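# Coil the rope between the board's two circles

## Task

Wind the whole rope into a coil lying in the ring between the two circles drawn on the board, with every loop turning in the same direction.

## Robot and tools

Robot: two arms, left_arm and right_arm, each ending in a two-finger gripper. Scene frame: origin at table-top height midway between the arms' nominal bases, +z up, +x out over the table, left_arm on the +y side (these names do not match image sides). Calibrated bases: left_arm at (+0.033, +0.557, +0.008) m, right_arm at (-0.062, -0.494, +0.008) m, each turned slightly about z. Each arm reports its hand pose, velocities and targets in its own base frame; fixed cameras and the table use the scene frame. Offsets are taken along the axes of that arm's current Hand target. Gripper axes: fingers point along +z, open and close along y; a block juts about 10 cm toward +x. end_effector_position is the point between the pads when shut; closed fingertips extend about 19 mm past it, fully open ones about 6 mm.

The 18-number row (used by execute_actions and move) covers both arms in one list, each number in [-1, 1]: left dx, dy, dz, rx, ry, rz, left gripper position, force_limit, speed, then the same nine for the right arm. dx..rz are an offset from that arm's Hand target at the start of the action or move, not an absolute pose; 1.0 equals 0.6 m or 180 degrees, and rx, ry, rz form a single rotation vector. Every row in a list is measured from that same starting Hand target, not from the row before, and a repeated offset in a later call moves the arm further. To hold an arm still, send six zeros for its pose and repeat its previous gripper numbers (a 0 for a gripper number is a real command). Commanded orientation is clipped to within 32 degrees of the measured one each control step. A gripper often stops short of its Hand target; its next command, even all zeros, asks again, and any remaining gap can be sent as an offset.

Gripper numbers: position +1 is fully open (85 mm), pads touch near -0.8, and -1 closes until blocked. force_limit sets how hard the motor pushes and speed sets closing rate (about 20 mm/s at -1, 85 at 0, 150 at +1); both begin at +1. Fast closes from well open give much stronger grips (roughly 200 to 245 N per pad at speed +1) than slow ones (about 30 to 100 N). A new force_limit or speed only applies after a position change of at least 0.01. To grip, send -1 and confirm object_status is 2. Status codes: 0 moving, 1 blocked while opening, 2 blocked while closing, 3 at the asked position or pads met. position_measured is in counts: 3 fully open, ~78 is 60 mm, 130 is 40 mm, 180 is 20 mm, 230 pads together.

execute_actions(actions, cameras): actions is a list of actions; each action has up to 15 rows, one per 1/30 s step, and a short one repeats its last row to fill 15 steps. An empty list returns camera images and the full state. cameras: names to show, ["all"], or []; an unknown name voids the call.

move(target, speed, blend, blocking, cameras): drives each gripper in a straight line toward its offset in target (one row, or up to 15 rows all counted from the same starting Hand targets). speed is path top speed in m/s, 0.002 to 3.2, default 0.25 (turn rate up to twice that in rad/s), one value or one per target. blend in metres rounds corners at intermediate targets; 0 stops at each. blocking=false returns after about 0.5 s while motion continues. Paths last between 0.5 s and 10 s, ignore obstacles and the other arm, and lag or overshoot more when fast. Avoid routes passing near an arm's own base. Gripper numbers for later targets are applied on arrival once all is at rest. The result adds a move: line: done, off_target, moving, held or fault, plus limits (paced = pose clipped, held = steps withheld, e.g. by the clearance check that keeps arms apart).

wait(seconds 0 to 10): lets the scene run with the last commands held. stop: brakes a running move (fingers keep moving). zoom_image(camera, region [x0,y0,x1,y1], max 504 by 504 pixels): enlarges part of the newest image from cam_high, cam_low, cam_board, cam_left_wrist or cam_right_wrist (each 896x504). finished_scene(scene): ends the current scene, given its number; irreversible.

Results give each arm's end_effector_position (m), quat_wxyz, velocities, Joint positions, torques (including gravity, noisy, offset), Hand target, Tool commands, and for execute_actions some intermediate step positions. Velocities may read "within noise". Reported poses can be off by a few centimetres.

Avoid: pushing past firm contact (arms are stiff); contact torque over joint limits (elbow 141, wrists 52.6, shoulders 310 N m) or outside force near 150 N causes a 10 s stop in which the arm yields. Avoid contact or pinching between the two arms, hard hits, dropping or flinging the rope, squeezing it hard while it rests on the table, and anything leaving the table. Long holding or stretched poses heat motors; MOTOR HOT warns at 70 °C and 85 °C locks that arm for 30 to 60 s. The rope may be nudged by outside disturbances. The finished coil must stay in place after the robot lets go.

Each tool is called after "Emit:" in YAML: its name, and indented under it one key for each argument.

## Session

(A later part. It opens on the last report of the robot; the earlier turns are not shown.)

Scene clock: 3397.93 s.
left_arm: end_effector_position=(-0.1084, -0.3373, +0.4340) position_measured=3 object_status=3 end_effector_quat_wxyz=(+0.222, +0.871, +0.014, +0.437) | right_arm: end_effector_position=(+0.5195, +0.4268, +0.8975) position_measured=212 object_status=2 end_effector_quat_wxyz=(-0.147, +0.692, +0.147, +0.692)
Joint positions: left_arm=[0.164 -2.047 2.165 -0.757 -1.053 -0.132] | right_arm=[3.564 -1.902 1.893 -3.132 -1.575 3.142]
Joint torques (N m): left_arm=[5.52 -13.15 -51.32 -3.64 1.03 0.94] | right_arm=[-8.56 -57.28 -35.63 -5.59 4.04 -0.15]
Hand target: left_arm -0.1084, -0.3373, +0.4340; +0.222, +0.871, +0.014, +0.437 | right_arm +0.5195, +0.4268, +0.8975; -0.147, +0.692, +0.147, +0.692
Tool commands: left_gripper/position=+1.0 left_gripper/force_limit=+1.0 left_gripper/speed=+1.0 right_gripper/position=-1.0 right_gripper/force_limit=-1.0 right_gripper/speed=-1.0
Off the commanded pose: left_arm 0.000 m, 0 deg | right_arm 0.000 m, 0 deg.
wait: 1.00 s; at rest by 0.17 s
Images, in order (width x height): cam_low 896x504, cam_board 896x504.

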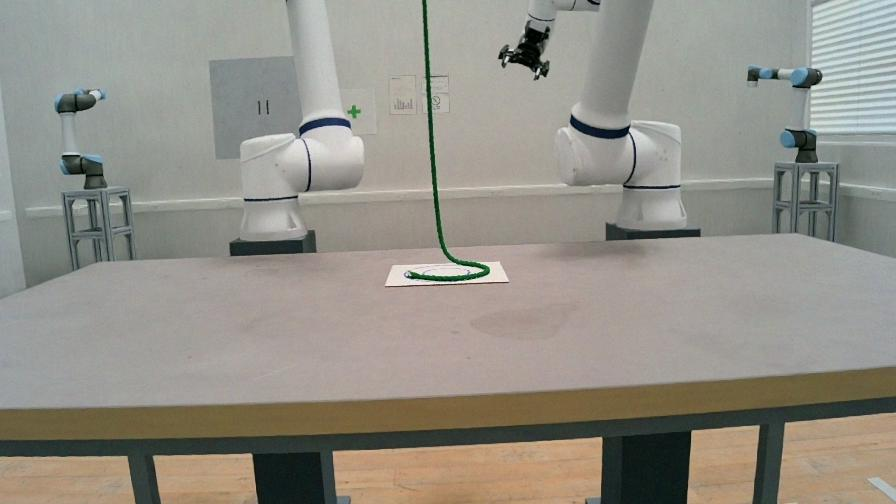

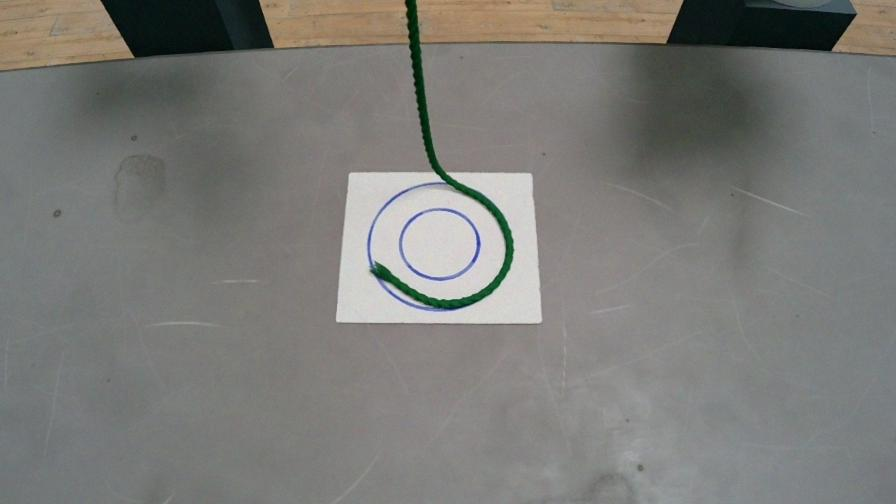

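Emit:
move:
  target: [0,0,0,0,0,0,1,1,1,-0.006,0.032,0.03367,0,-0.25,0,-1,-1,-1]
  speed: 0.06

Emit:
wait:
  seconds: 1.0
  cameras: ["cam_board", "cam_low"]

Emit:
zoom_image:
  camera: "cam_board"
  region: [355, 170, 525, 320]

Scene clock: 3419.63 s.
left_arm: end_effector_position=(-0.1084, -0.3373, +0.4340) position_measured=3 object_status=3 end_effector_quat_wxyz=(+0.222, +0.871, +0.014, +0.437) | right_arm: end_effector_position=(+0.5457, +0.4175, +0.8939) position_measured=212 object_status=2 end_effector_quat_wxyz=(-0.080, +0.904, +0.192, +0.374)
Joint positions: left_arm=[0.164 -2.047 2.165 -0.757 -1.053 -0.132] | right_arm=[3.522 -1.811 1.422 -1.967 -1.544 3.115]
Joint torques (N m): left_arm=[5.19 -14.06 -50.45 -3.6 1.14 1.04] | right_arm=[-5.4 -19.63 -53.85 -2.96 2.46 -3]
Hand target: left_arm -0.1084, -0.3373, +0.4340; +0.222, +0.871, +0.014, +0.437 | right_arm +0.5457, +0.4175, +0.8939; -0.080, +0.904, +0.192, +0.374
Off the commanded pose: left_arm 0.000 m, 0 deg | right_arm 0.000 m, 0 deg.
move: done

Scene clock: 3420.63 s.
left_arm: end_effector_position=(-0.1084, -0.3373, +0.4340) position_measured=3 object_status=3 end_effector_quat_wxyz=(+0.222, +0.871, +0.014, +0.437) | right_arm: end_effector_position=(+0.5457, +0.4175, +0.8939) position_measured=212 object_status=2 end_effector_quat_wxyz=(-0.080, +0.904, +0.192, +0.374)
Joint positions: left_arm=[0.164 -2.047 2.165 -0.757 -1.053 -0.132] | right_arm=[3.522 -1.811 1.422 -1.966 -1.544 3.115]
Joint torques (N m): left_arm=[4.26 -12.99 -50.61 -3.47 1.04 1.04] | right_arm=[-8.74 -18.36 -54.52 -2.29 -1.3 -3.01]
Hand target: left_arm -0.1084, -0.3373, +0.4340; +0.222, +0.871, +0.014, +0.437 | right_arm +0.5457, +0.4175, +0.8939; -0.080, +0.904, +0.192, +0.374
Tool commands: left_gripper/position=+1.0 left_gripper/force_limit=+1.0 left_gripper/speed=+1.0 right_gripper/position=-1.0 right_gripper/force_limit=-1.0 right_gripper/speed=-1.0
Off the commanded pose: left_arm 0.000 m, 0 deg | right_arm 0.000 m, 0 deg.
wait: 1.00 s; at rest by 0.17 s
Images, in order (width x height): cam_low 896x504, cam_board 896x504.

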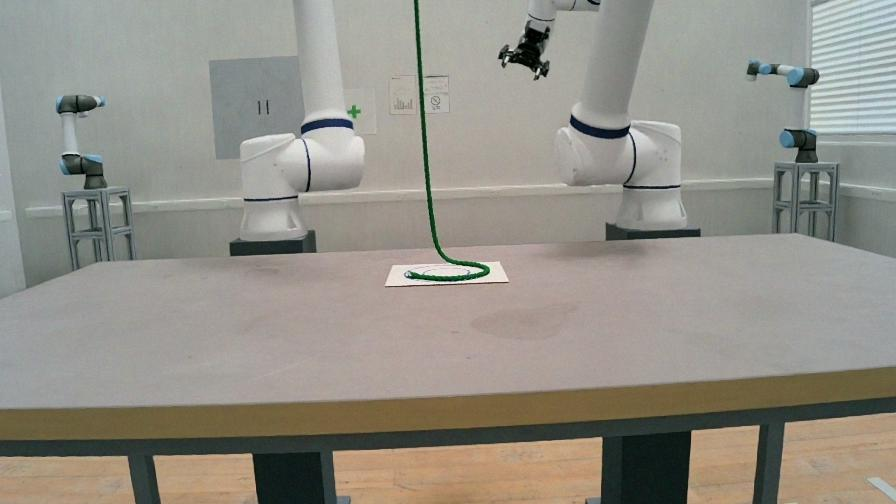

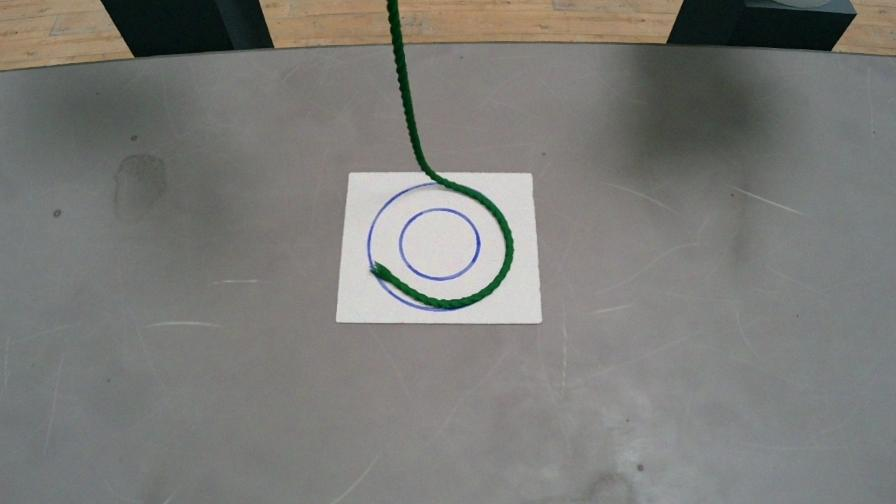

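Scaled by 2.965.

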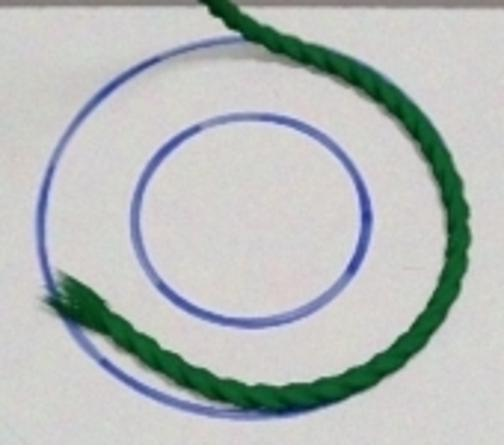

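Emit:
move:
  target:
    - [0,0,0,0,0,0,1,1,1,-0.01636,0.03022,0.03196,0,0,0,-1,-1,-1]
    - [0,0,0,0,0,0,1,1,1,-0.02768,0.0563,0.06895,0,0,0,-1,-1,-1]
    - [0,0,0,0,0,0,1,1,1,-0.03427,0.07588,0.11068,0,0,0,-1,-1,-1]
  speed: 0.023
  blend: 0.004

Emit:
wait:
  seconds: 1.0
  cameras: ["cam_board", "cam_low"]

Emit:
zoom_image:
  camera: "cam_board"
  region: [355, 170, 525, 320]

Scene clock: 3449.80 s.
left_arm: end_effector_position=(-0.1084, -0.3373, +0.4340) position_measured=3 object_status=3 end_effector_quat_wxyz=(+0.222, +0.871, +0.014, +0.437) | right_arm: end_effector_position=(+0.5937, +0.3891, +0.8325) position_measured=212 object_status=2 end_effector_quat_wxyz=(-0.080, +0.904, +0.192, +0.374)
Joint positions: left_arm=[0.164 -2.047 2.165 -0.757 -1.053 -0.132] | right_arm=[3.432 -1.813 1.537 -2.075 -1.481 3.052]
Joint torques (N m): left_arm=[4.34 -14.08 -51.27 -3.38 1.17 0.87] | right_arm=[-7.54 -22.02 -35.18 -8.57 3.91 -2.59]
Hand target: left_arm -0.1084, -0.3373, +0.4340; +0.222, +0.871, +0.014, +0.437 | right_arm +0.5938, +0.3890, +0.8323; -0.080, +0.904, +0.192, +0.374
Off the commanded pose: left_arm 0.000 m, 0 deg | right_arm 0.000 m, 0 deg.
move: done

Scene clock: 3450.80 s.
left_arm: end_effector_position=(-0.1084, -0.3373, +0.4340) position_measured=3 object_status=3 end_effector_quat_wxyz=(+0.222, +0.871, +0.014, +0.437) | right_arm: end_effector_position=(+0.5938, +0.3890, +0.8323) position_measured=212 object_status=2 end_effector_quat_wxyz=(-0.080, +0.904, +0.192, +0.374)
Joint positions: left_arm=[0.164 -2.047 2.165 -0.757 -1.053 -0.132] | right_arm=[3.432 -1.813 1.537 -2.076 -1.481 3.052]
Joint torques (N m): left_arm=[2.67 -13.18 -51.24 -3.44 0.96 1.05] | right_arm=[-8.19 -21.61 -35.53 -8.28 4.43 -2.8]
Hand target: left_arm -0.1084, -0.3373, +0.4340; +0.222, +0.871, +0.014, +0.437 | right_arm +0.5938, +0.3890, +0.8323; -0.080, +0.904, +0.192, +0.374
Tool commands: left_gripper/position=+1.0 left_gripper/force_limit=+1.0 left_gripper/speed=+1.0 right_gripper/position=-1.0 right_gripper/force_limit=-1.0 right_gripper/speed=-1.0
Off the commanded pose: left_arm 0.000 m, 0 deg | right_arm 0.000 m, 0 deg.
wait: 1.00 s; at rest by 0.17 s
Images, in order (width x height): cam_low 896x504, cam_board 896x504.

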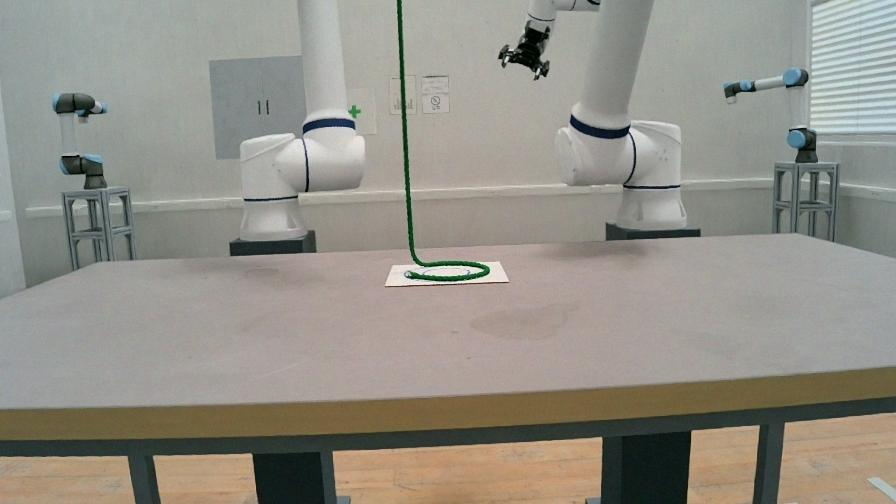

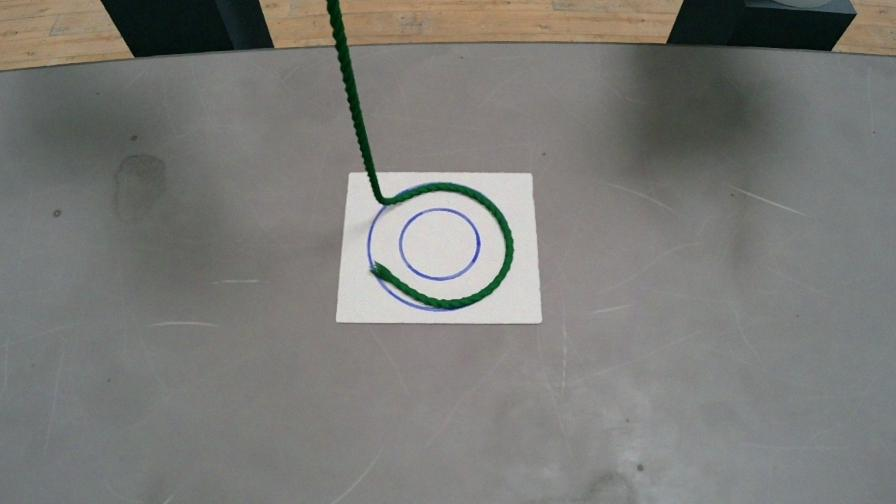

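Scaled by 2.965.

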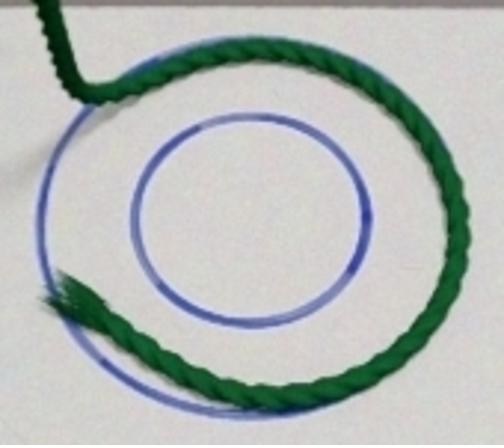

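Emit:
move:
  target:
    - [0,0,0,0,0,0,1,1,1,-0.0002,0.00913,0.04219,0,0,0,-1,-1,-1]
    - [0,0,0,0,0,0,1,1,1,-0.0004,0.01013,0.08447,0,0,0,-1,-1,-1]
  speed: 0.023
  blend: 0.004

Emit:
wait:
  seconds: 1.0
  cameras: ["cam_board", "cam_low"]

Emit:
zoom_image:
  camera: "cam_board"
  region: [355, 170, 525, 320]

Scene clock: 3471.07 s.
left_arm: end_effector_position=(-0.1084, -0.3373, +0.4340) position_measured=3 object_status=3 end_effector_quat_wxyz=(+0.222, +0.871, +0.014, +0.437) | right_arm: end_effector_position=(+0.6288, +0.3979, +0.7964) position_measured=212 object_status=2 end_effector_quat_wxyz=(-0.080, +0.904, +0.192, +0.374)
Joint positions: left_arm=[0.164 -2.047 2.165 -0.757 -1.053 -0.132] | right_arm=[3.429 -1.771 1.57 -2.15 -1.479 3.05]
Joint torques (N m): left_arm=[4.83 -13.23 -50.88 -3.4 1.09 1] | right_arm=[12.15 -27.22 -35.57 -8.26 -2.42 4.48]
Hand target: left_arm -0.1084, -0.3373, +0.4340; +0.222, +0.871, +0.014, +0.437 | right_arm +0.6288, +0.3980, +0.7963; -0.080, +0.904, +0.192, +0.374
Off the commanded pose: left_arm 0.000 m, 0 deg | right_arm 0.000 m, 0 deg.
move: done

Scene clock: 3472.07 s.
left_arm: end_effector_position=(-0.1084, -0.3373, +0.4340) position_measured=3 object_status=3 end_effector_quat_wxyz=(+0.222, +0.871, +0.014, +0.437) | right_arm: end_effector_position=(+0.6288, +0.3980, +0.7963) position_measured=212 object_status=2 end_effector_quat_wxyz=(-0.080, +0.904, +0.192, +0.374)
Joint positions: left_arm=[0.164 -2.047 2.165 -0.757 -1.053 -0.132] | right_arm=[3.429 -1.77 1.57 -2.151 -1.479 3.05]
Joint torques (N m): left_arm=[3.83 -13.06 -50.55 -3.92 1.21 0.99] | right_arm=[9.16 -28.18 -35.65 -7.76 -2.7 4.82]
Hand target: left_arm -0.1084, -0.3373, +0.4340; +0.222, +0.871, +0.014, +0.437 | right_arm +0.6288, +0.3980, +0.7963; -0.080, +0.904, +0.192, +0.374
Tool commands: left_gripper/position=+1.0 left_gripper/force_limit=+1.0 left_gripper/speed=+1.0 right_gripper/position=-1.0 right_gripper/force_limit=-1.0 right_gripper/speed=-1.0
Off the commanded pose: left_arm 0.000 m, 0 deg | right_arm 0.000 m, 0 deg.
wait: 1.00 s; at rest by 0.17 s
Images, in order (width x height): cam_low 896x504, cam_board 896x504.

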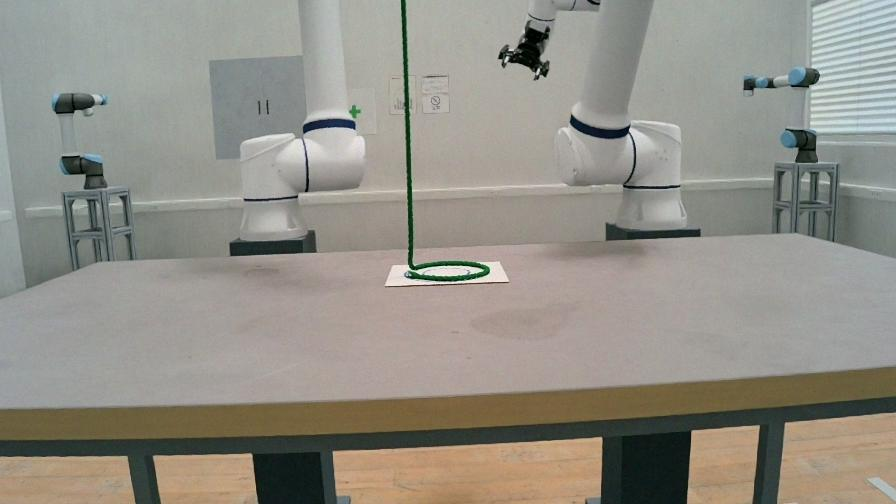

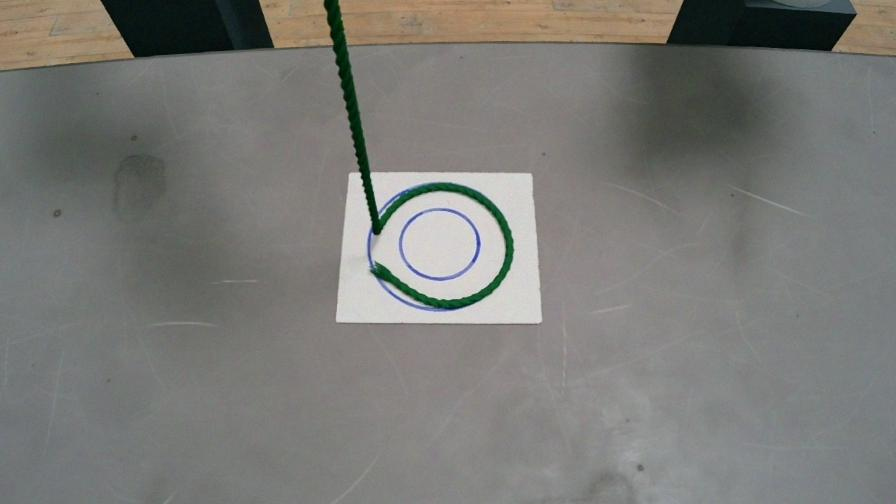

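Scaled by 2.965.

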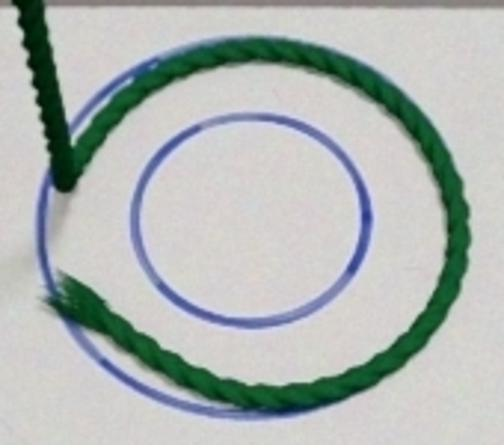

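Emit:
move:
  target:
    - [0,0,0,0,0,0,1,1,1,-0.0007,-0.00828,0.03939,0,0,0,-1,-1,-1]
    - [0,0,0,0,0,0,1,1,1,-0.00363,-0.02147,0.07533,0,0,0,-1,-1,-1]
    - [0,0,0,0,0,0,1,1,1,-0.00857,-0.03752,0.1081,0,0,0,-1,-1,-1]
  speed: 0.023
  blend: 0.004

Emit:
wait:
  seconds: 1.0
  cameras: ["cam_board", "cam_low"]

Emit:
zoom_image:
  camera: "cam_board"
  region: [355, 170, 525, 320]

Emit:
zoom_image:
  camera: "cam_low"
  region: [380, 200, 520, 300]

Scene clock: 3491.93 s.
left_arm: end_effector_position=(-0.1084, -0.3373, +0.4340) position_measured=3 object_status=3 end_effector_quat_wxyz=(+0.222, +0.871, +0.014, +0.437) | right_arm: end_effector_position=(+0.6582, +0.4356, +0.7469) position_measured=212 object_status=2 end_effector_quat_wxyz=(-0.080, +0.904, +0.192, +0.374)
Joint positions: left_arm=[0.164 -2.047 2.165 -0.757 -1.053 -0.132] | right_arm=[3.479 -1.705 1.604 -2.253 -1.513 3.085]
Joint torques (N m): left_arm=[3.88 -12.76 -50.73 -3.78 1.06 0.94] | right_arm=[9.13 -38.98 -37.02 -7.98 -2.66 4.29]
Hand target: left_arm -0.1084, -0.3373, +0.4340; +0.222, +0.871, +0.014, +0.437 | right_arm +0.6583, +0.4357, +0.7468; -0.080, +0.904, +0.192, +0.374
Off the commanded pose: left_arm 0.000 m, 0 deg | right_arm 0.000 m, 0 deg.
move: done

Scene clock: 3492.93 s.
left_arm: end_effector_position=(-0.1084, -0.3373, +0.4340) position_measured=3 object_status=3 end_effector_quat_wxyz=(+0.222, +0.871, +0.014, +0.437) | right_arm: end_effector_position=(+0.6583, +0.4357, +0.7468) position_measured=212 object_status=2 end_effector_quat_wxyz=(-0.080, +0.904, +0.192, +0.374)
Joint positions: left_arm=[0.164 -2.047 2.165 -0.757 -1.053 -0.132] | right_arm=[3.479 -1.705 1.604 -2.253 -1.513 3.085]
Joint torques (N m): left_arm=[4.41 -14.2 -50.59 -3.75 1.35 1.13] | right_arm=[9.68 -38.94 -36.89 -7.91 -2.83 4.26]
Hand target: left_arm -0.1084, -0.3373, +0.4340; +0.222, +0.871, +0.014, +0.437 | right_arm +0.6583, +0.4357, +0.7468; -0.080, +0.904, +0.192, +0.374
Tool commands: left_gripper/position=+1.0 left_gripper/force_limit=+1.0 left_gripper/speed=+1.0 right_gripper/position=-1.0 right_gripper/force_limit=-1.0 right_gripper/speed=-1.0
Off the commanded pose: left_arm 0.000 m, 0 deg | right_arm 0.000 m, 0 deg.
wait: 1.00 s; at rest by 0.17 s
Images, in order (width x height): cam_low 896x504, cam_board 896x504.

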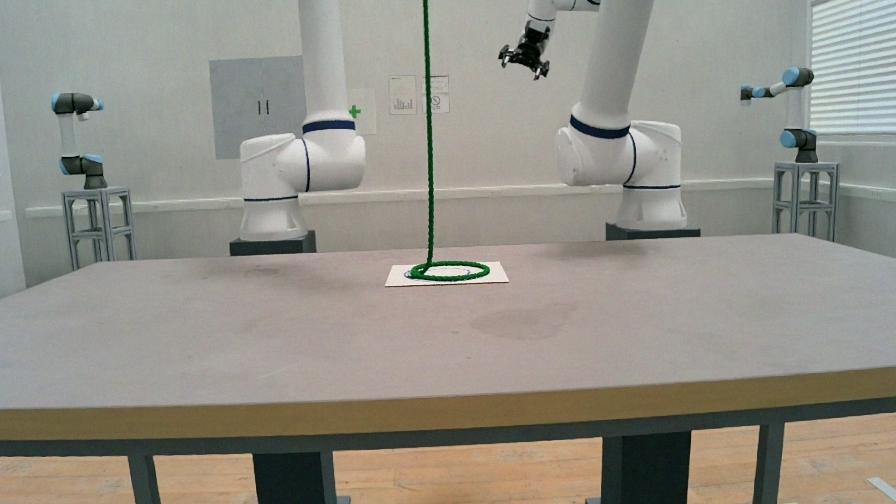

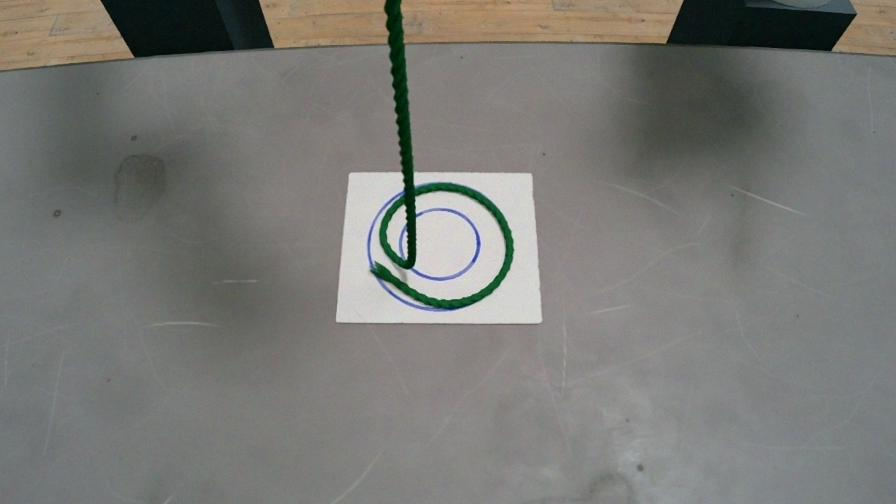

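Scaled by 2.965.

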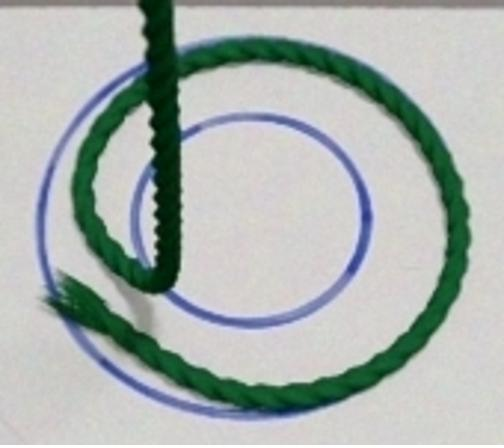

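Scaled by 3.600.

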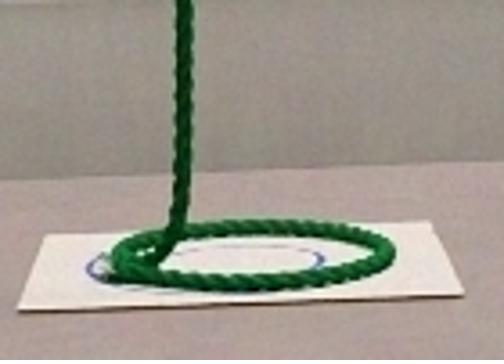

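Emit:
move:
  target:
    - [0,0,0,0,0,0,1,1,1,0.00494,-0.01605,-0.03658,0,0,0,-1,-1,-1]
    - [0,0,0,0,0,0,1,1,1,0.01131,-0.0315,-0.07783,0,0,0,-1,-1,-1]
    - [0,0,0,0,0,0,1,1,1,0.01286,-0.03999,-0.12027,0,0,0,-1,-1,-1]
  speed: 0.03
  blend: 0.004

Emit:
wait:
  seconds: 1.0
  cameras: ["cam_board", "cam_low"]

Emit:
zoom_image:
  camera: "cam_board"
  region: [355, 170, 525, 320]

Scene clock: 3509.27 s.
left_arm: end_effector_position=(-0.1084, -0.3373, +0.4340) position_measured=3 object_status=3 end_effector_quat_wxyz=(+0.222, +0.871, +0.014, +0.437) | right_arm: end_effector_position=(+0.6070, +0.4391, +0.8032) position_measured=212 object_status=2 end_effector_quat_wxyz=(-0.080, +0.904, +0.192, +0.374)
Joint positions: left_arm=[0.164 -2.047 2.165 -0.757 -1.053 -0.132] | right_arm=[3.517 -1.755 1.545 -2.146 -1.54 3.112]
Joint torques (N m): left_arm=[4.21 -13.09 -50.94 -3.72 1.18 1.26] | right_arm=[10.66 -81.36 -56.99 -2.3 -2.24 4.14]
Hand target: left_arm -0.1084, -0.3373, +0.4340; +0.222, +0.871, +0.014, +0.437 | right_arm +0.6069, +0.4391, +0.8033; -0.080, +0.904, +0.192, +0.374
Off the commanded pose: left_arm 0.000 m, 0 deg | right_arm 0.000 m, 0 deg.
move: done

Scene clock: 3510.27 s.
left_arm: end_effector_position=(-0.1084, -0.3373, +0.4340) position_measured=3 object_status=3 end_effector_quat_wxyz=(+0.222, +0.871, +0.014, +0.437) | right_arm: end_effector_position=(+0.6069, +0.4391, +0.8033) position_measured=212 object_status=2 end_effector_quat_wxyz=(-0.080, +0.904, +0.192, +0.374)
Joint positions: left_arm=[0.164 -2.047 2.165 -0.757 -1.053 -0.132] | right_arm=[3.517 -1.755 1.545 -2.146 -1.54 3.112]
Joint torques (N m): left_arm=[5.65 -14.58 -50.98 -3.7 1.07 1.04] | right_arm=[9.79 -81.3 -56.14 -2.58 -2.53 4.34]
Hand target: left_arm -0.1084, -0.3373, +0.4340; +0.222, +0.871, +0.014, +0.437 | right_arm +0.6069, +0.4391, +0.8033; -0.080, +0.904, +0.192, +0.374
Tool commands: left_gripper/position=+1.0 left_gripper/force_limit=+1.0 left_gripper/speed=+1.0 right_gripper/position=-1.0 right_gripper/force_limit=-1.0 right_gripper/speed=-1.0
Off the commanded pose: left_arm 0.000 m, 0 deg | right_arm 0.000 m, 0 deg.
wait: 1.00 s; at rest by 0.17 s
Images, in order (width x height): cam_low 896x504, cam_board 896x504.

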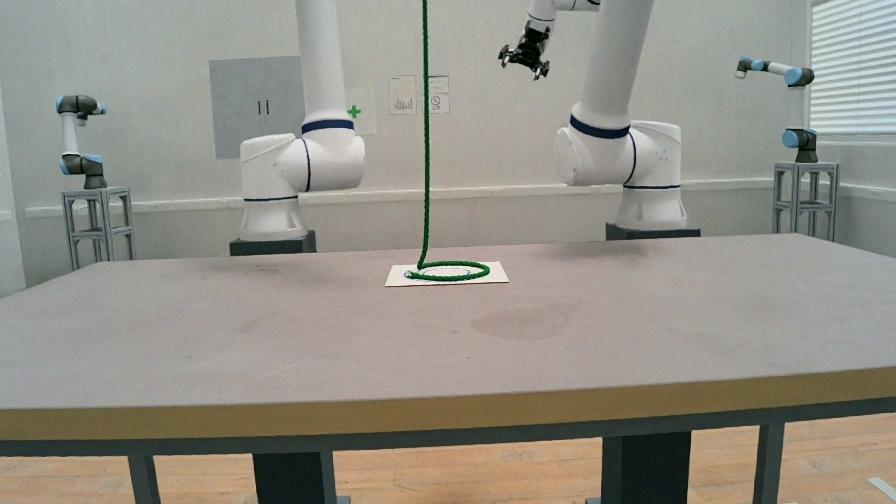

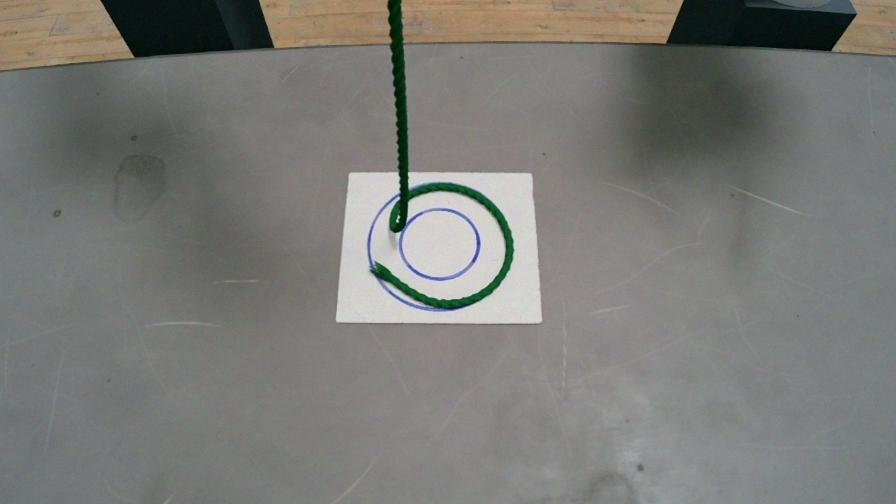

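Scaled by 2.965.

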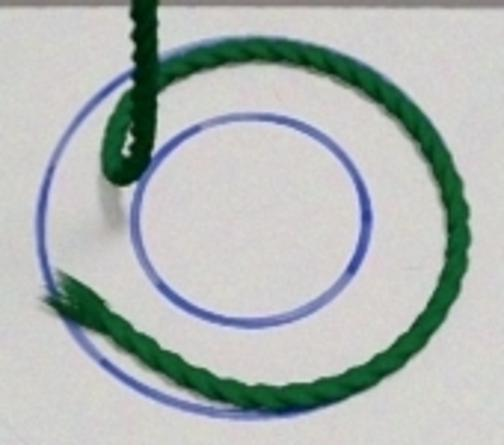

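Emit:
move:
  target: [0,0,0,0,0,0,1,1,1,-0.00165,0.081,-0.00165,0,0,0,-1,-1,-1]
  speed: 0.03

Emit:
wait:
  seconds: 1.5
  cameras: ["cam_board", "cam_low"]

Emit:
zoom_image:
  camera: "cam_board"
  region: [355, 170, 525, 320]

Scene clock: 3526.63 s.
left_arm: end_effector_position=(-0.1084, -0.3373, +0.4340) position_measured=3 object_status=3 end_effector_quat_wxyz=(+0.222, +0.871, +0.014, +0.437) | right_arm: end_effector_position=(+0.6253, +0.3943, +0.8033) position_measured=212 object_status=2 end_effector_quat_wxyz=(-0.080, +0.904, +0.192, +0.374)
Joint positions: left_arm=[0.164 -2.047 2.165 -0.757 -1.053 -0.132] | right_arm=[3.425 -1.777 1.562 -2.136 -1.475 3.046]
Joint torques (N m): left_arm=[5.04 -12.82 -50.87 -3.82 1.04 0.91] | right_arm=[-5.83 -75.45 -36.84 -2.53 4.49 -2.88]
Hand target: left_arm -0.1084, -0.3373, +0.4340; +0.222, +0.871, +0.014, +0.437 | right_arm +0.6254, +0.3941, +0.8033; -0.080, +0.904, +0.192, +0.374
Off the commanded pose: left_arm 0.000 m, 0 deg | right_arm 0.000 m, 0 deg.
move: done

Scene clock: 3528.13 s.
left_arm: end_effector_position=(-0.1084, -0.3373, +0.4340) position_measured=3 object_status=3 end_effector_quat_wxyz=(+0.222, +0.871, +0.014, +0.437) | right_arm: end_effector_position=(+0.6254, +0.3941, +0.8033) position_measured=212 object_status=2 end_effector_quat_wxyz=(-0.080, +0.904, +0.192, +0.374)
Joint positions: left_arm=[0.164 -2.047 2.165 -0.757 -1.053 -0.132] | right_arm=[3.424 -1.777 1.562 -2.136 -1.475 3.046]
Joint torques (N m): left_arm=[4.73 -14.56 -50.33 -3.6 1.19 0.97] | right_arm=[-6.09 -80.35 -36 -2.51 4.19 -2.86]
Hand target: left_arm -0.1084, -0.3373, +0.4340; +0.222, +0.871, +0.014, +0.437 | right_arm +0.6254, +0.3941, +0.8033; -0.080, +0.904, +0.192, +0.374
Tool commands: left_gripper/position=+1.0 left_gripper/force_limit=+1.0 left_gripper/speed=+1.0 right_gripper/position=-1.0 right_gripper/force_limit=-1.0 right_gripper/speed=-1.0
Off the commanded pose: left_arm 0.000 m, 0 deg | right_arm 0.000 m, 0 deg.
wait: 1.50 s; at rest by 0.17 s
Images, in order (width x height): cam_low 896x504, cam_board 896x504.

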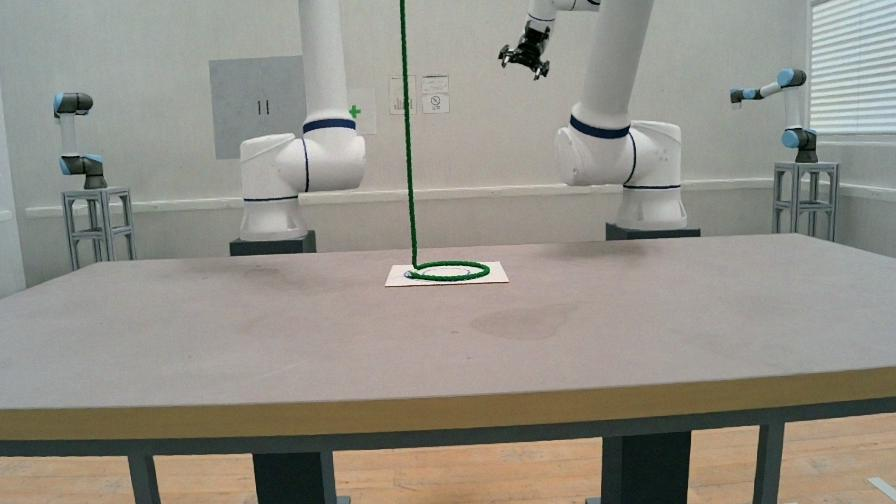

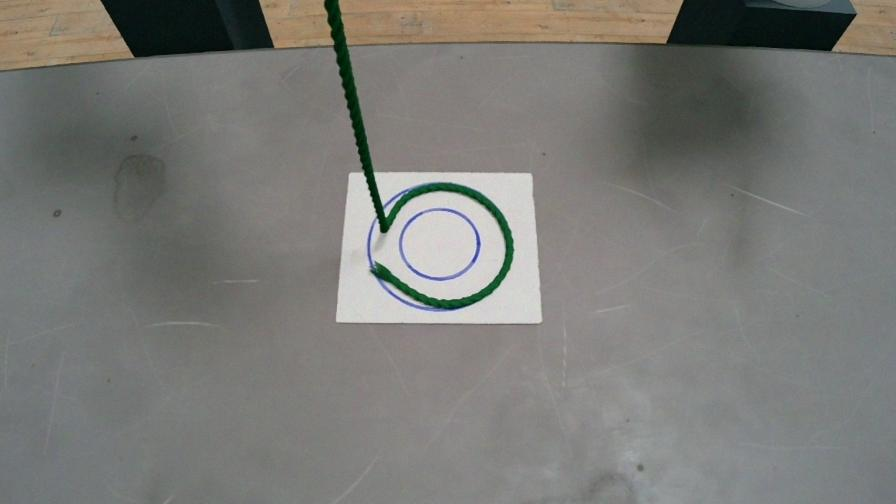

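Scaled by 2.965.

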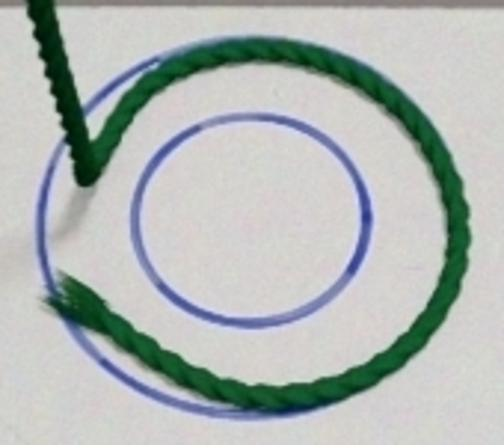

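Emit:
move:
  target:
    - [0,0,0,0,0,0,1,1,1,-0.0056,0.01027,0.01797,0,0,0,-1,-1,-1]
    - [0,0,0,0,0,0,1,1,1,-0.00482,0.00343,0.06118,0,0,0,-1,-1,-1]
    - [0,0,0,0,0,0,1,1,1,-0.00566,-0.01095,0.10041,0,0,0,-1,-1,-1]
  speed: 0.023
  blend: 0.004

Emit:
wait:
  seconds: 1.0
  cameras: ["cam_board", "cam_low"]

Emit:
zoom_image:
  camera: "cam_board"
  region: [355, 170, 525, 320]

Scene clock: 3541.30 s.
left_arm: end_effector_position=(-0.1084, -0.3373, +0.4340) position_measured=3 object_status=3 end_effector_quat_wxyz=(+0.222, +0.871, +0.014, +0.437) | right_arm: end_effector_position=(+0.6593, +0.4164, +0.7584) position_measured=212 object_status=2 end_effector_quat_wxyz=(-0.080, +0.904, +0.192, +0.374)
Joint positions: left_arm=[0.164 -2.047 2.165 -0.757 -1.053 -0.132] | right_arm=[3.446 -1.72 1.596 -2.229 -1.49 3.061]
Joint torques (N m): left_arm=[3.76 -12.21 -50.57 -3.82 1.01 1.27] | right_arm=[9.99 -38.01 -37.28 -8.39 -2.66 4.43]
Hand target: left_arm -0.1084, -0.3373, +0.4340; +0.222, +0.871, +0.014, +0.437 | right_arm +0.6594, +0.4165, +0.7583; -0.080, +0.904, +0.192, +0.374
Off the commanded pose: left_arm 0.000 m, 0 deg | right_arm 0.000 m, 0 deg.
move: done

Scene clock: 3542.30 s.
left_arm: end_effector_position=(-0.1084, -0.3373, +0.4340) position_measured=3 object_status=3 end_effector_quat_wxyz=(+0.222, +0.871, +0.014, +0.437) | right_arm: end_effector_position=(+0.6594, +0.4165, +0.7583) position_measured=212 object_status=2 end_effector_quat_wxyz=(-0.080, +0.904, +0.192, +0.374)
Joint positions: left_arm=[0.164 -2.047 2.165 -0.757 -1.053 -0.132] | right_arm=[3.446 -1.72 1.596 -2.229 -1.49 3.061]
Joint torques (N m): left_arm=[6.19 -12.97 -50.65 -3.76 0.9 0.91] | right_arm=[12.59 -37.26 -37.76 -8.33 -2.32 4.51]
Hand target: left_arm -0.1084, -0.3373, +0.4340; +0.222, +0.871, +0.014, +0.437 | right_arm +0.6594, +0.4165, +0.7583; -0.080, +0.904, +0.192, +0.374
Tool commands: left_gripper/position=+1.0 left_gripper/force_limit=+1.0 left_gripper/speed=+1.0 right_gripper/position=-1.0 right_gripper/force_limit=-1.0 right_gripper/speed=-1.0
Off the commanded pose: left_arm 0.000 m, 0 deg | right_arm 0.000 m, 0 deg.
wait: 1.00 s; at rest by 0.17 s
Images, in order (width x height): cam_low 896x504, cam_board 896x504.

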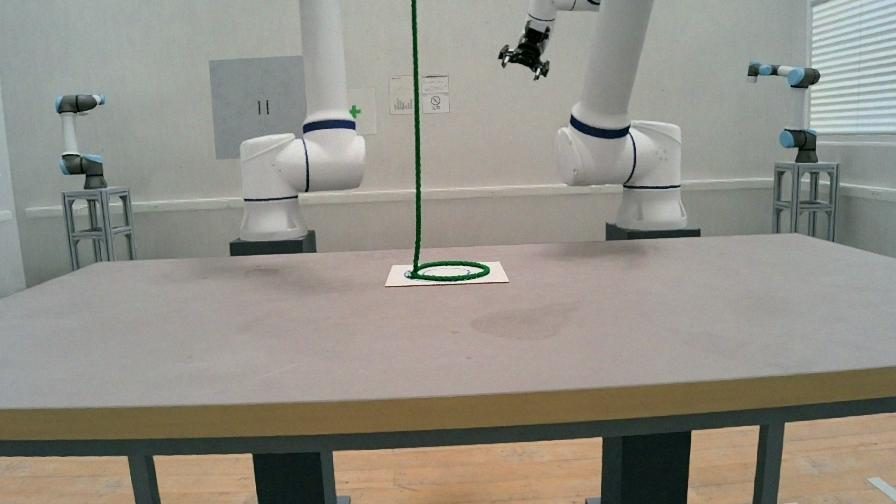

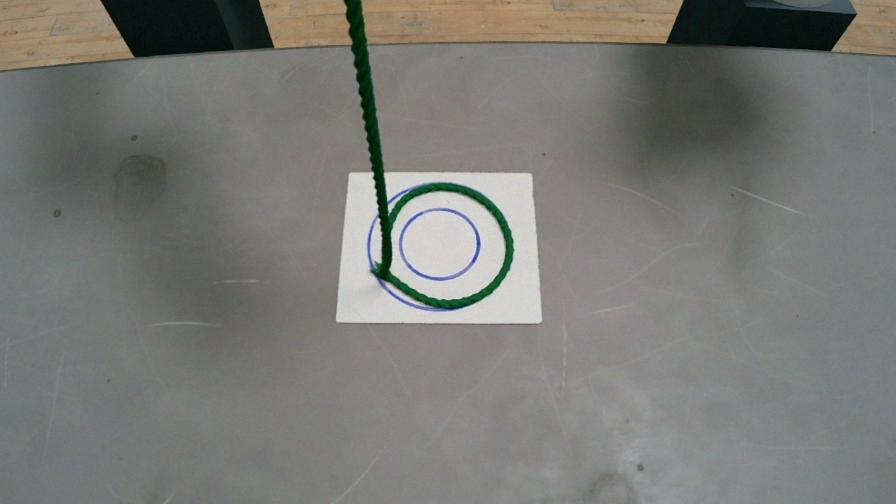

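Scaled by 2.965.

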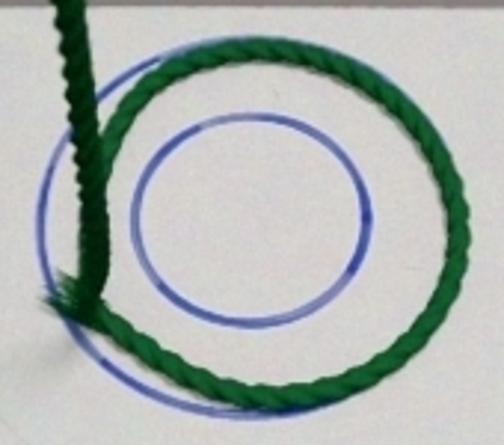

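Emit:
move:
  target:
    - [0,0,0,0,0,0,1,1,1,0.0001,-0.01322,0.00482,0,0,0,-1,-1,-1]
    - [0,0,0,0,0,0,1,1,1,-0.00625,-0.0318,0.03854,0,0,0,-1,-1,-1]
  speed: 0.023
  blend: 0.002

Emit:
wait:
  seconds: 1.0
  cameras: ["cam_board", "cam_low"]

Emit:
zoom_image:
  camera: "cam_board"
  region: [355, 170, 525, 320]

Emit:
zoom_image:
  camera: "cam_low"
  region: [380, 200, 520, 300]

Scene clock: 3556.63 s.
left_arm: end_effector_position=(-0.1084, -0.3373, +0.4340) position_measured=3 object_status=3 end_effector_quat_wxyz=(+0.222, +0.871, +0.014, +0.437) | right_arm: end_effector_position=(+0.6641, +0.4394, +0.7394) position_measured=212 object_status=2 end_effector_quat_wxyz=(-0.080, +0.904, +0.192, +0.374)
Joint positions: left_arm=[0.164 -2.047 2.165 -0.757 -1.053 -0.132] | right_arm=[3.481 -1.694 1.608 -2.268 -1.515 3.087]
Joint torques (N m): left_arm=[4.07 -15.43 -50.31 -3.7 1.12 0.83] | right_arm=[10.46 -42.22 -36.86 -8.31 -2.73 4.24]
Hand target: left_arm -0.1084, -0.3373, +0.4340; +0.222, +0.871, +0.014, +0.437 | right_arm +0.6642, +0.4395, +0.7393; -0.080, +0.904, +0.192, +0.374
Off the commanded pose: left_arm 0.000 m, 0 deg | right_arm 0.000 m, 0 deg.
move: done

Scene clock: 3557.63 s.
left_arm: end_effector_position=(-0.1084, -0.3373, +0.4340) position_measured=3 object_status=3 end_effector_quat_wxyz=(+0.222, +0.871, +0.014, +0.437) | right_arm: end_effector_position=(+0.6642, +0.4395, +0.7393) position_measured=212 object_status=2 end_effector_quat_wxyz=(-0.080, +0.904, +0.192, +0.374)
Joint positions: left_arm=[0.164 -2.047 2.165 -0.757 -1.053 -0.132] | right_arm=[3.481 -1.694 1.608 -2.268 -1.515 3.087]
Joint torques (N m): left_arm=[3.82 -13.81 -50.76 -3.97 1.05 1.02] | right_arm=[9.83 -40.41 -37.28 -8.19 -2.46 4.34]
Hand target: left_arm -0.1084, -0.3373, +0.4340; +0.222, +0.871, +0.014, +0.437 | right_arm +0.6642, +0.4395, +0.7393; -0.080, +0.904, +0.192, +0.374
Tool commands: left_gripper/position=+1.0 left_gripper/force_limit=+1.0 left_gripper/speed=+1.0 right_gripper/position=-1.0 right_gripper/force_limit=-1.0 right_gripper/speed=-1.0
Off the commanded pose: left_arm 0.000 m, 0 deg | right_arm 0.000 m, 0 deg.
wait: 1.00 s; at rest by 0.17 s
Images, in order (width x height): cam_low 896x504, cam_board 896x504.

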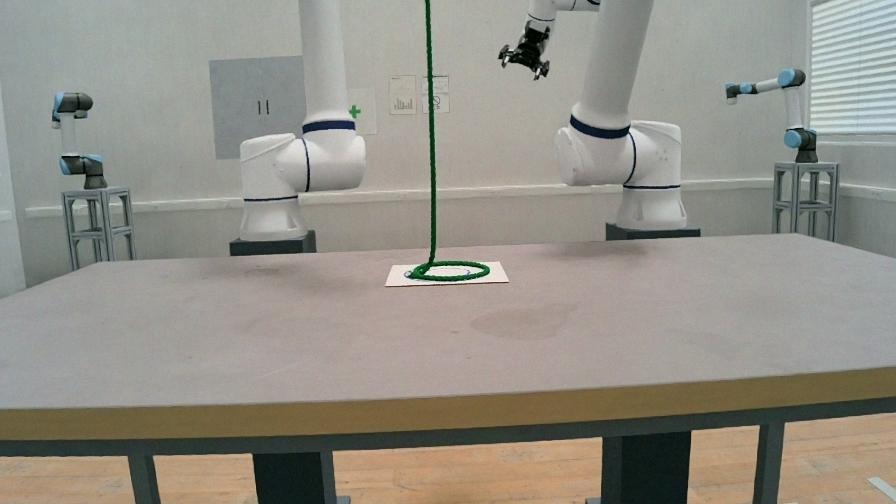

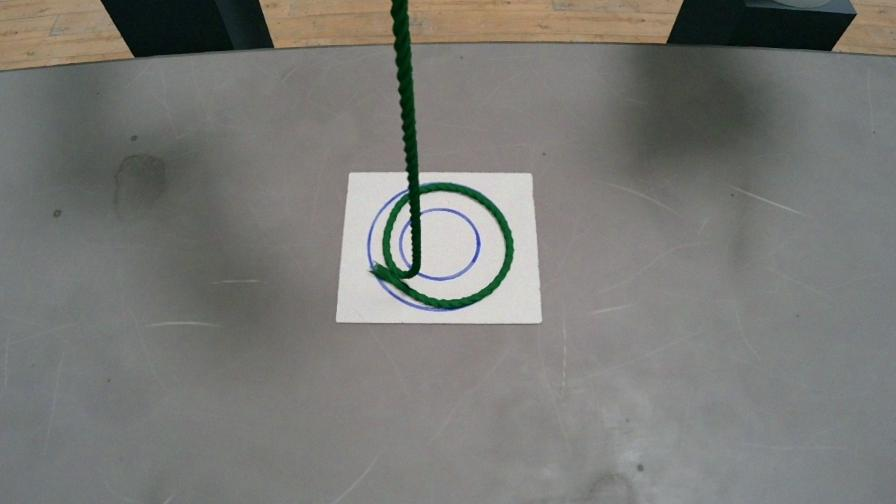

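Scaled by 2.965.

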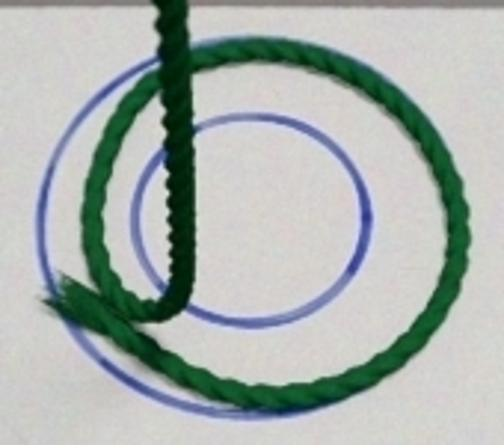

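Scaled by 3.600.

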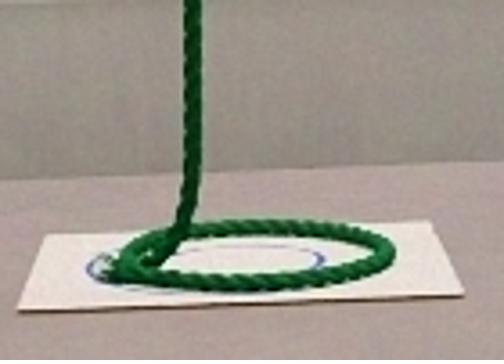

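Emit:
move:
  target:
    - [0,0,0,0,0,0,1,1,1,-0.00345,-0.01677,0.03662,0,0,0,-1,-1,-1]
    - [0,0,0,0,0,0,1,1,1,-0.01598,-0.04358,0.06416,0,0,0,-1,-1,-1]
  speed: 0.023
  blend: 0.004

Emit:
wait:
  seconds: 1.0
  cameras: ["cam_board", "cam_low"]

Emit:
zoom_image:
  camera: "cam_board"
  region: [355, 170, 525, 320]

Emit:
zoom_image:
  camera: "cam_low"
  region: [380, 200, 520, 300]

Scene clock: 3578.13 s.
left_arm: end_effector_position=(-0.1084, -0.3373, +0.4340) position_measured=3 object_status=3 end_effector_quat_wxyz=(+0.222, +0.871, +0.014, +0.437) | right_arm: end_effector_position=(+0.6722, +0.4716, +0.7054) position_measured=212 object_status=2 end_effector_quat_wxyz=(-0.080, +0.904, +0.192, +0.374)
Joint positions: left_arm=[0.164 -2.047 2.165 -0.757 -1.053 -0.132] | right_arm=[3.527 -1.653 1.631 -2.334 -1.548 3.119]
Joint torques (N m): left_arm=[3.36 -12.87 -50.13 -3.76 0.97 1.14] | right_arm=[12.2 -46.36 -37.65 -8.4 -2.6 4.02]
Hand target: left_arm -0.1084, -0.3373, +0.4340; +0.222, +0.871, +0.014, +0.437 | right_arm +0.6722, +0.4717, +0.7053; -0.080, +0.904, +0.192, +0.374
Off the commanded pose: left_arm 0.000 m, 0 deg | right_arm 0.000 m, 0 deg.
move: done

Scene clock: 3579.13 s.
left_arm: end_effector_position=(-0.1084, -0.3373, +0.4340) position_measured=3 object_status=3 end_effector_quat_wxyz=(+0.222, +0.871, +0.014, +0.437) | right_arm: end_effector_position=(+0.6722, +0.4717, +0.7053) position_measured=212 object_status=2 end_effector_quat_wxyz=(-0.080, +0.904, +0.192, +0.374)
Joint positions: left_arm=[0.164 -2.047 2.165 -0.757 -1.053 -0.132] | right_arm=[3.528 -1.652 1.631 -2.334 -1.548 3.119]
Joint torques (N m): left_arm=[3.78 -13.95 -50.74 -3.95 0.98 0.97] | right_arm=[10.69 -47.77 -37.18 -8.46 -2.28 4.33]
Hand target: left_arm -0.1084, -0.3373, +0.4340; +0.222, +0.871, +0.014, +0.437 | right_arm +0.6722, +0.4717, +0.7053; -0.080, +0.904, +0.192, +0.374
Tool commands: left_gripper/position=+1.0 left_gripper/force_limit=+1.0 left_gripper/speed=+1.0 right_gripper/position=-1.0 right_gripper/force_limit=-1.0 right_gripper/speed=-1.0
Off the commanded pose: left_arm 0.000 m, 0 deg | right_arm 0.000 m, 0 deg.
wait: 1.00 s; at rest by 0.17 s
Images, in order (width x height): cam_low 896x504, cam_board 896x504.

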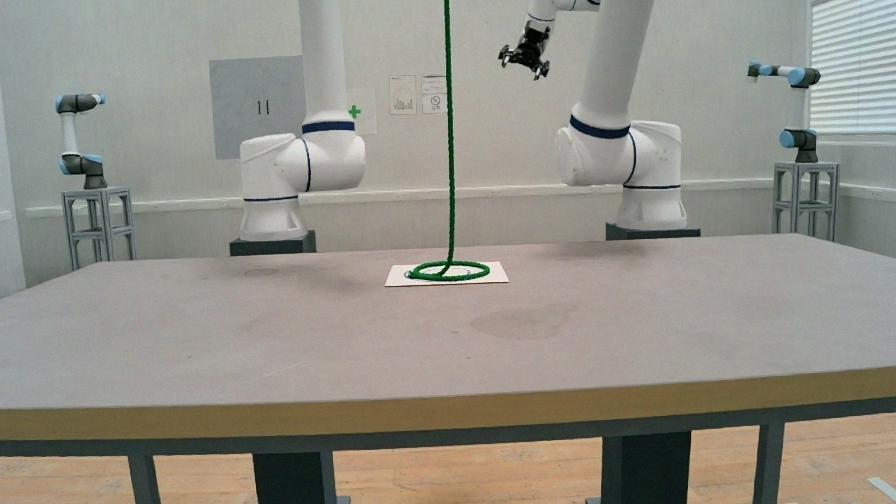

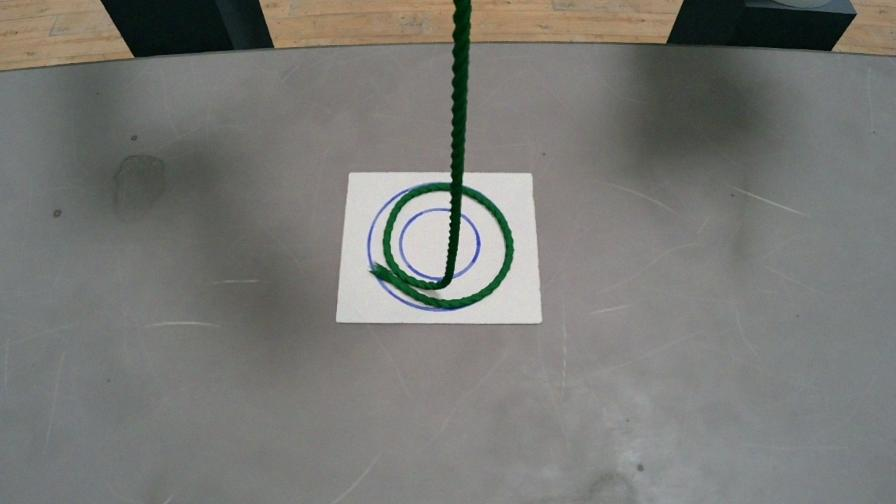

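Scaled by 2.965.

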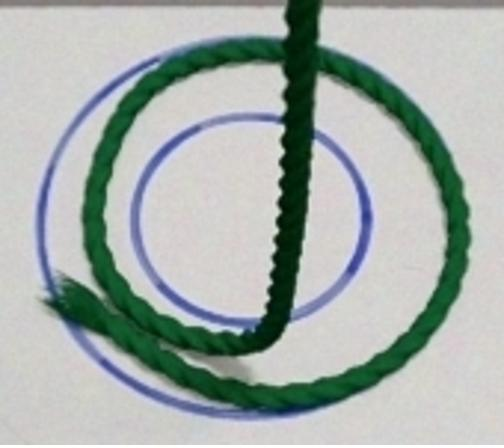

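Scaled by 3.600.

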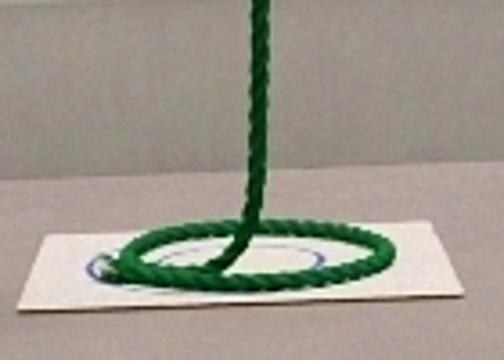

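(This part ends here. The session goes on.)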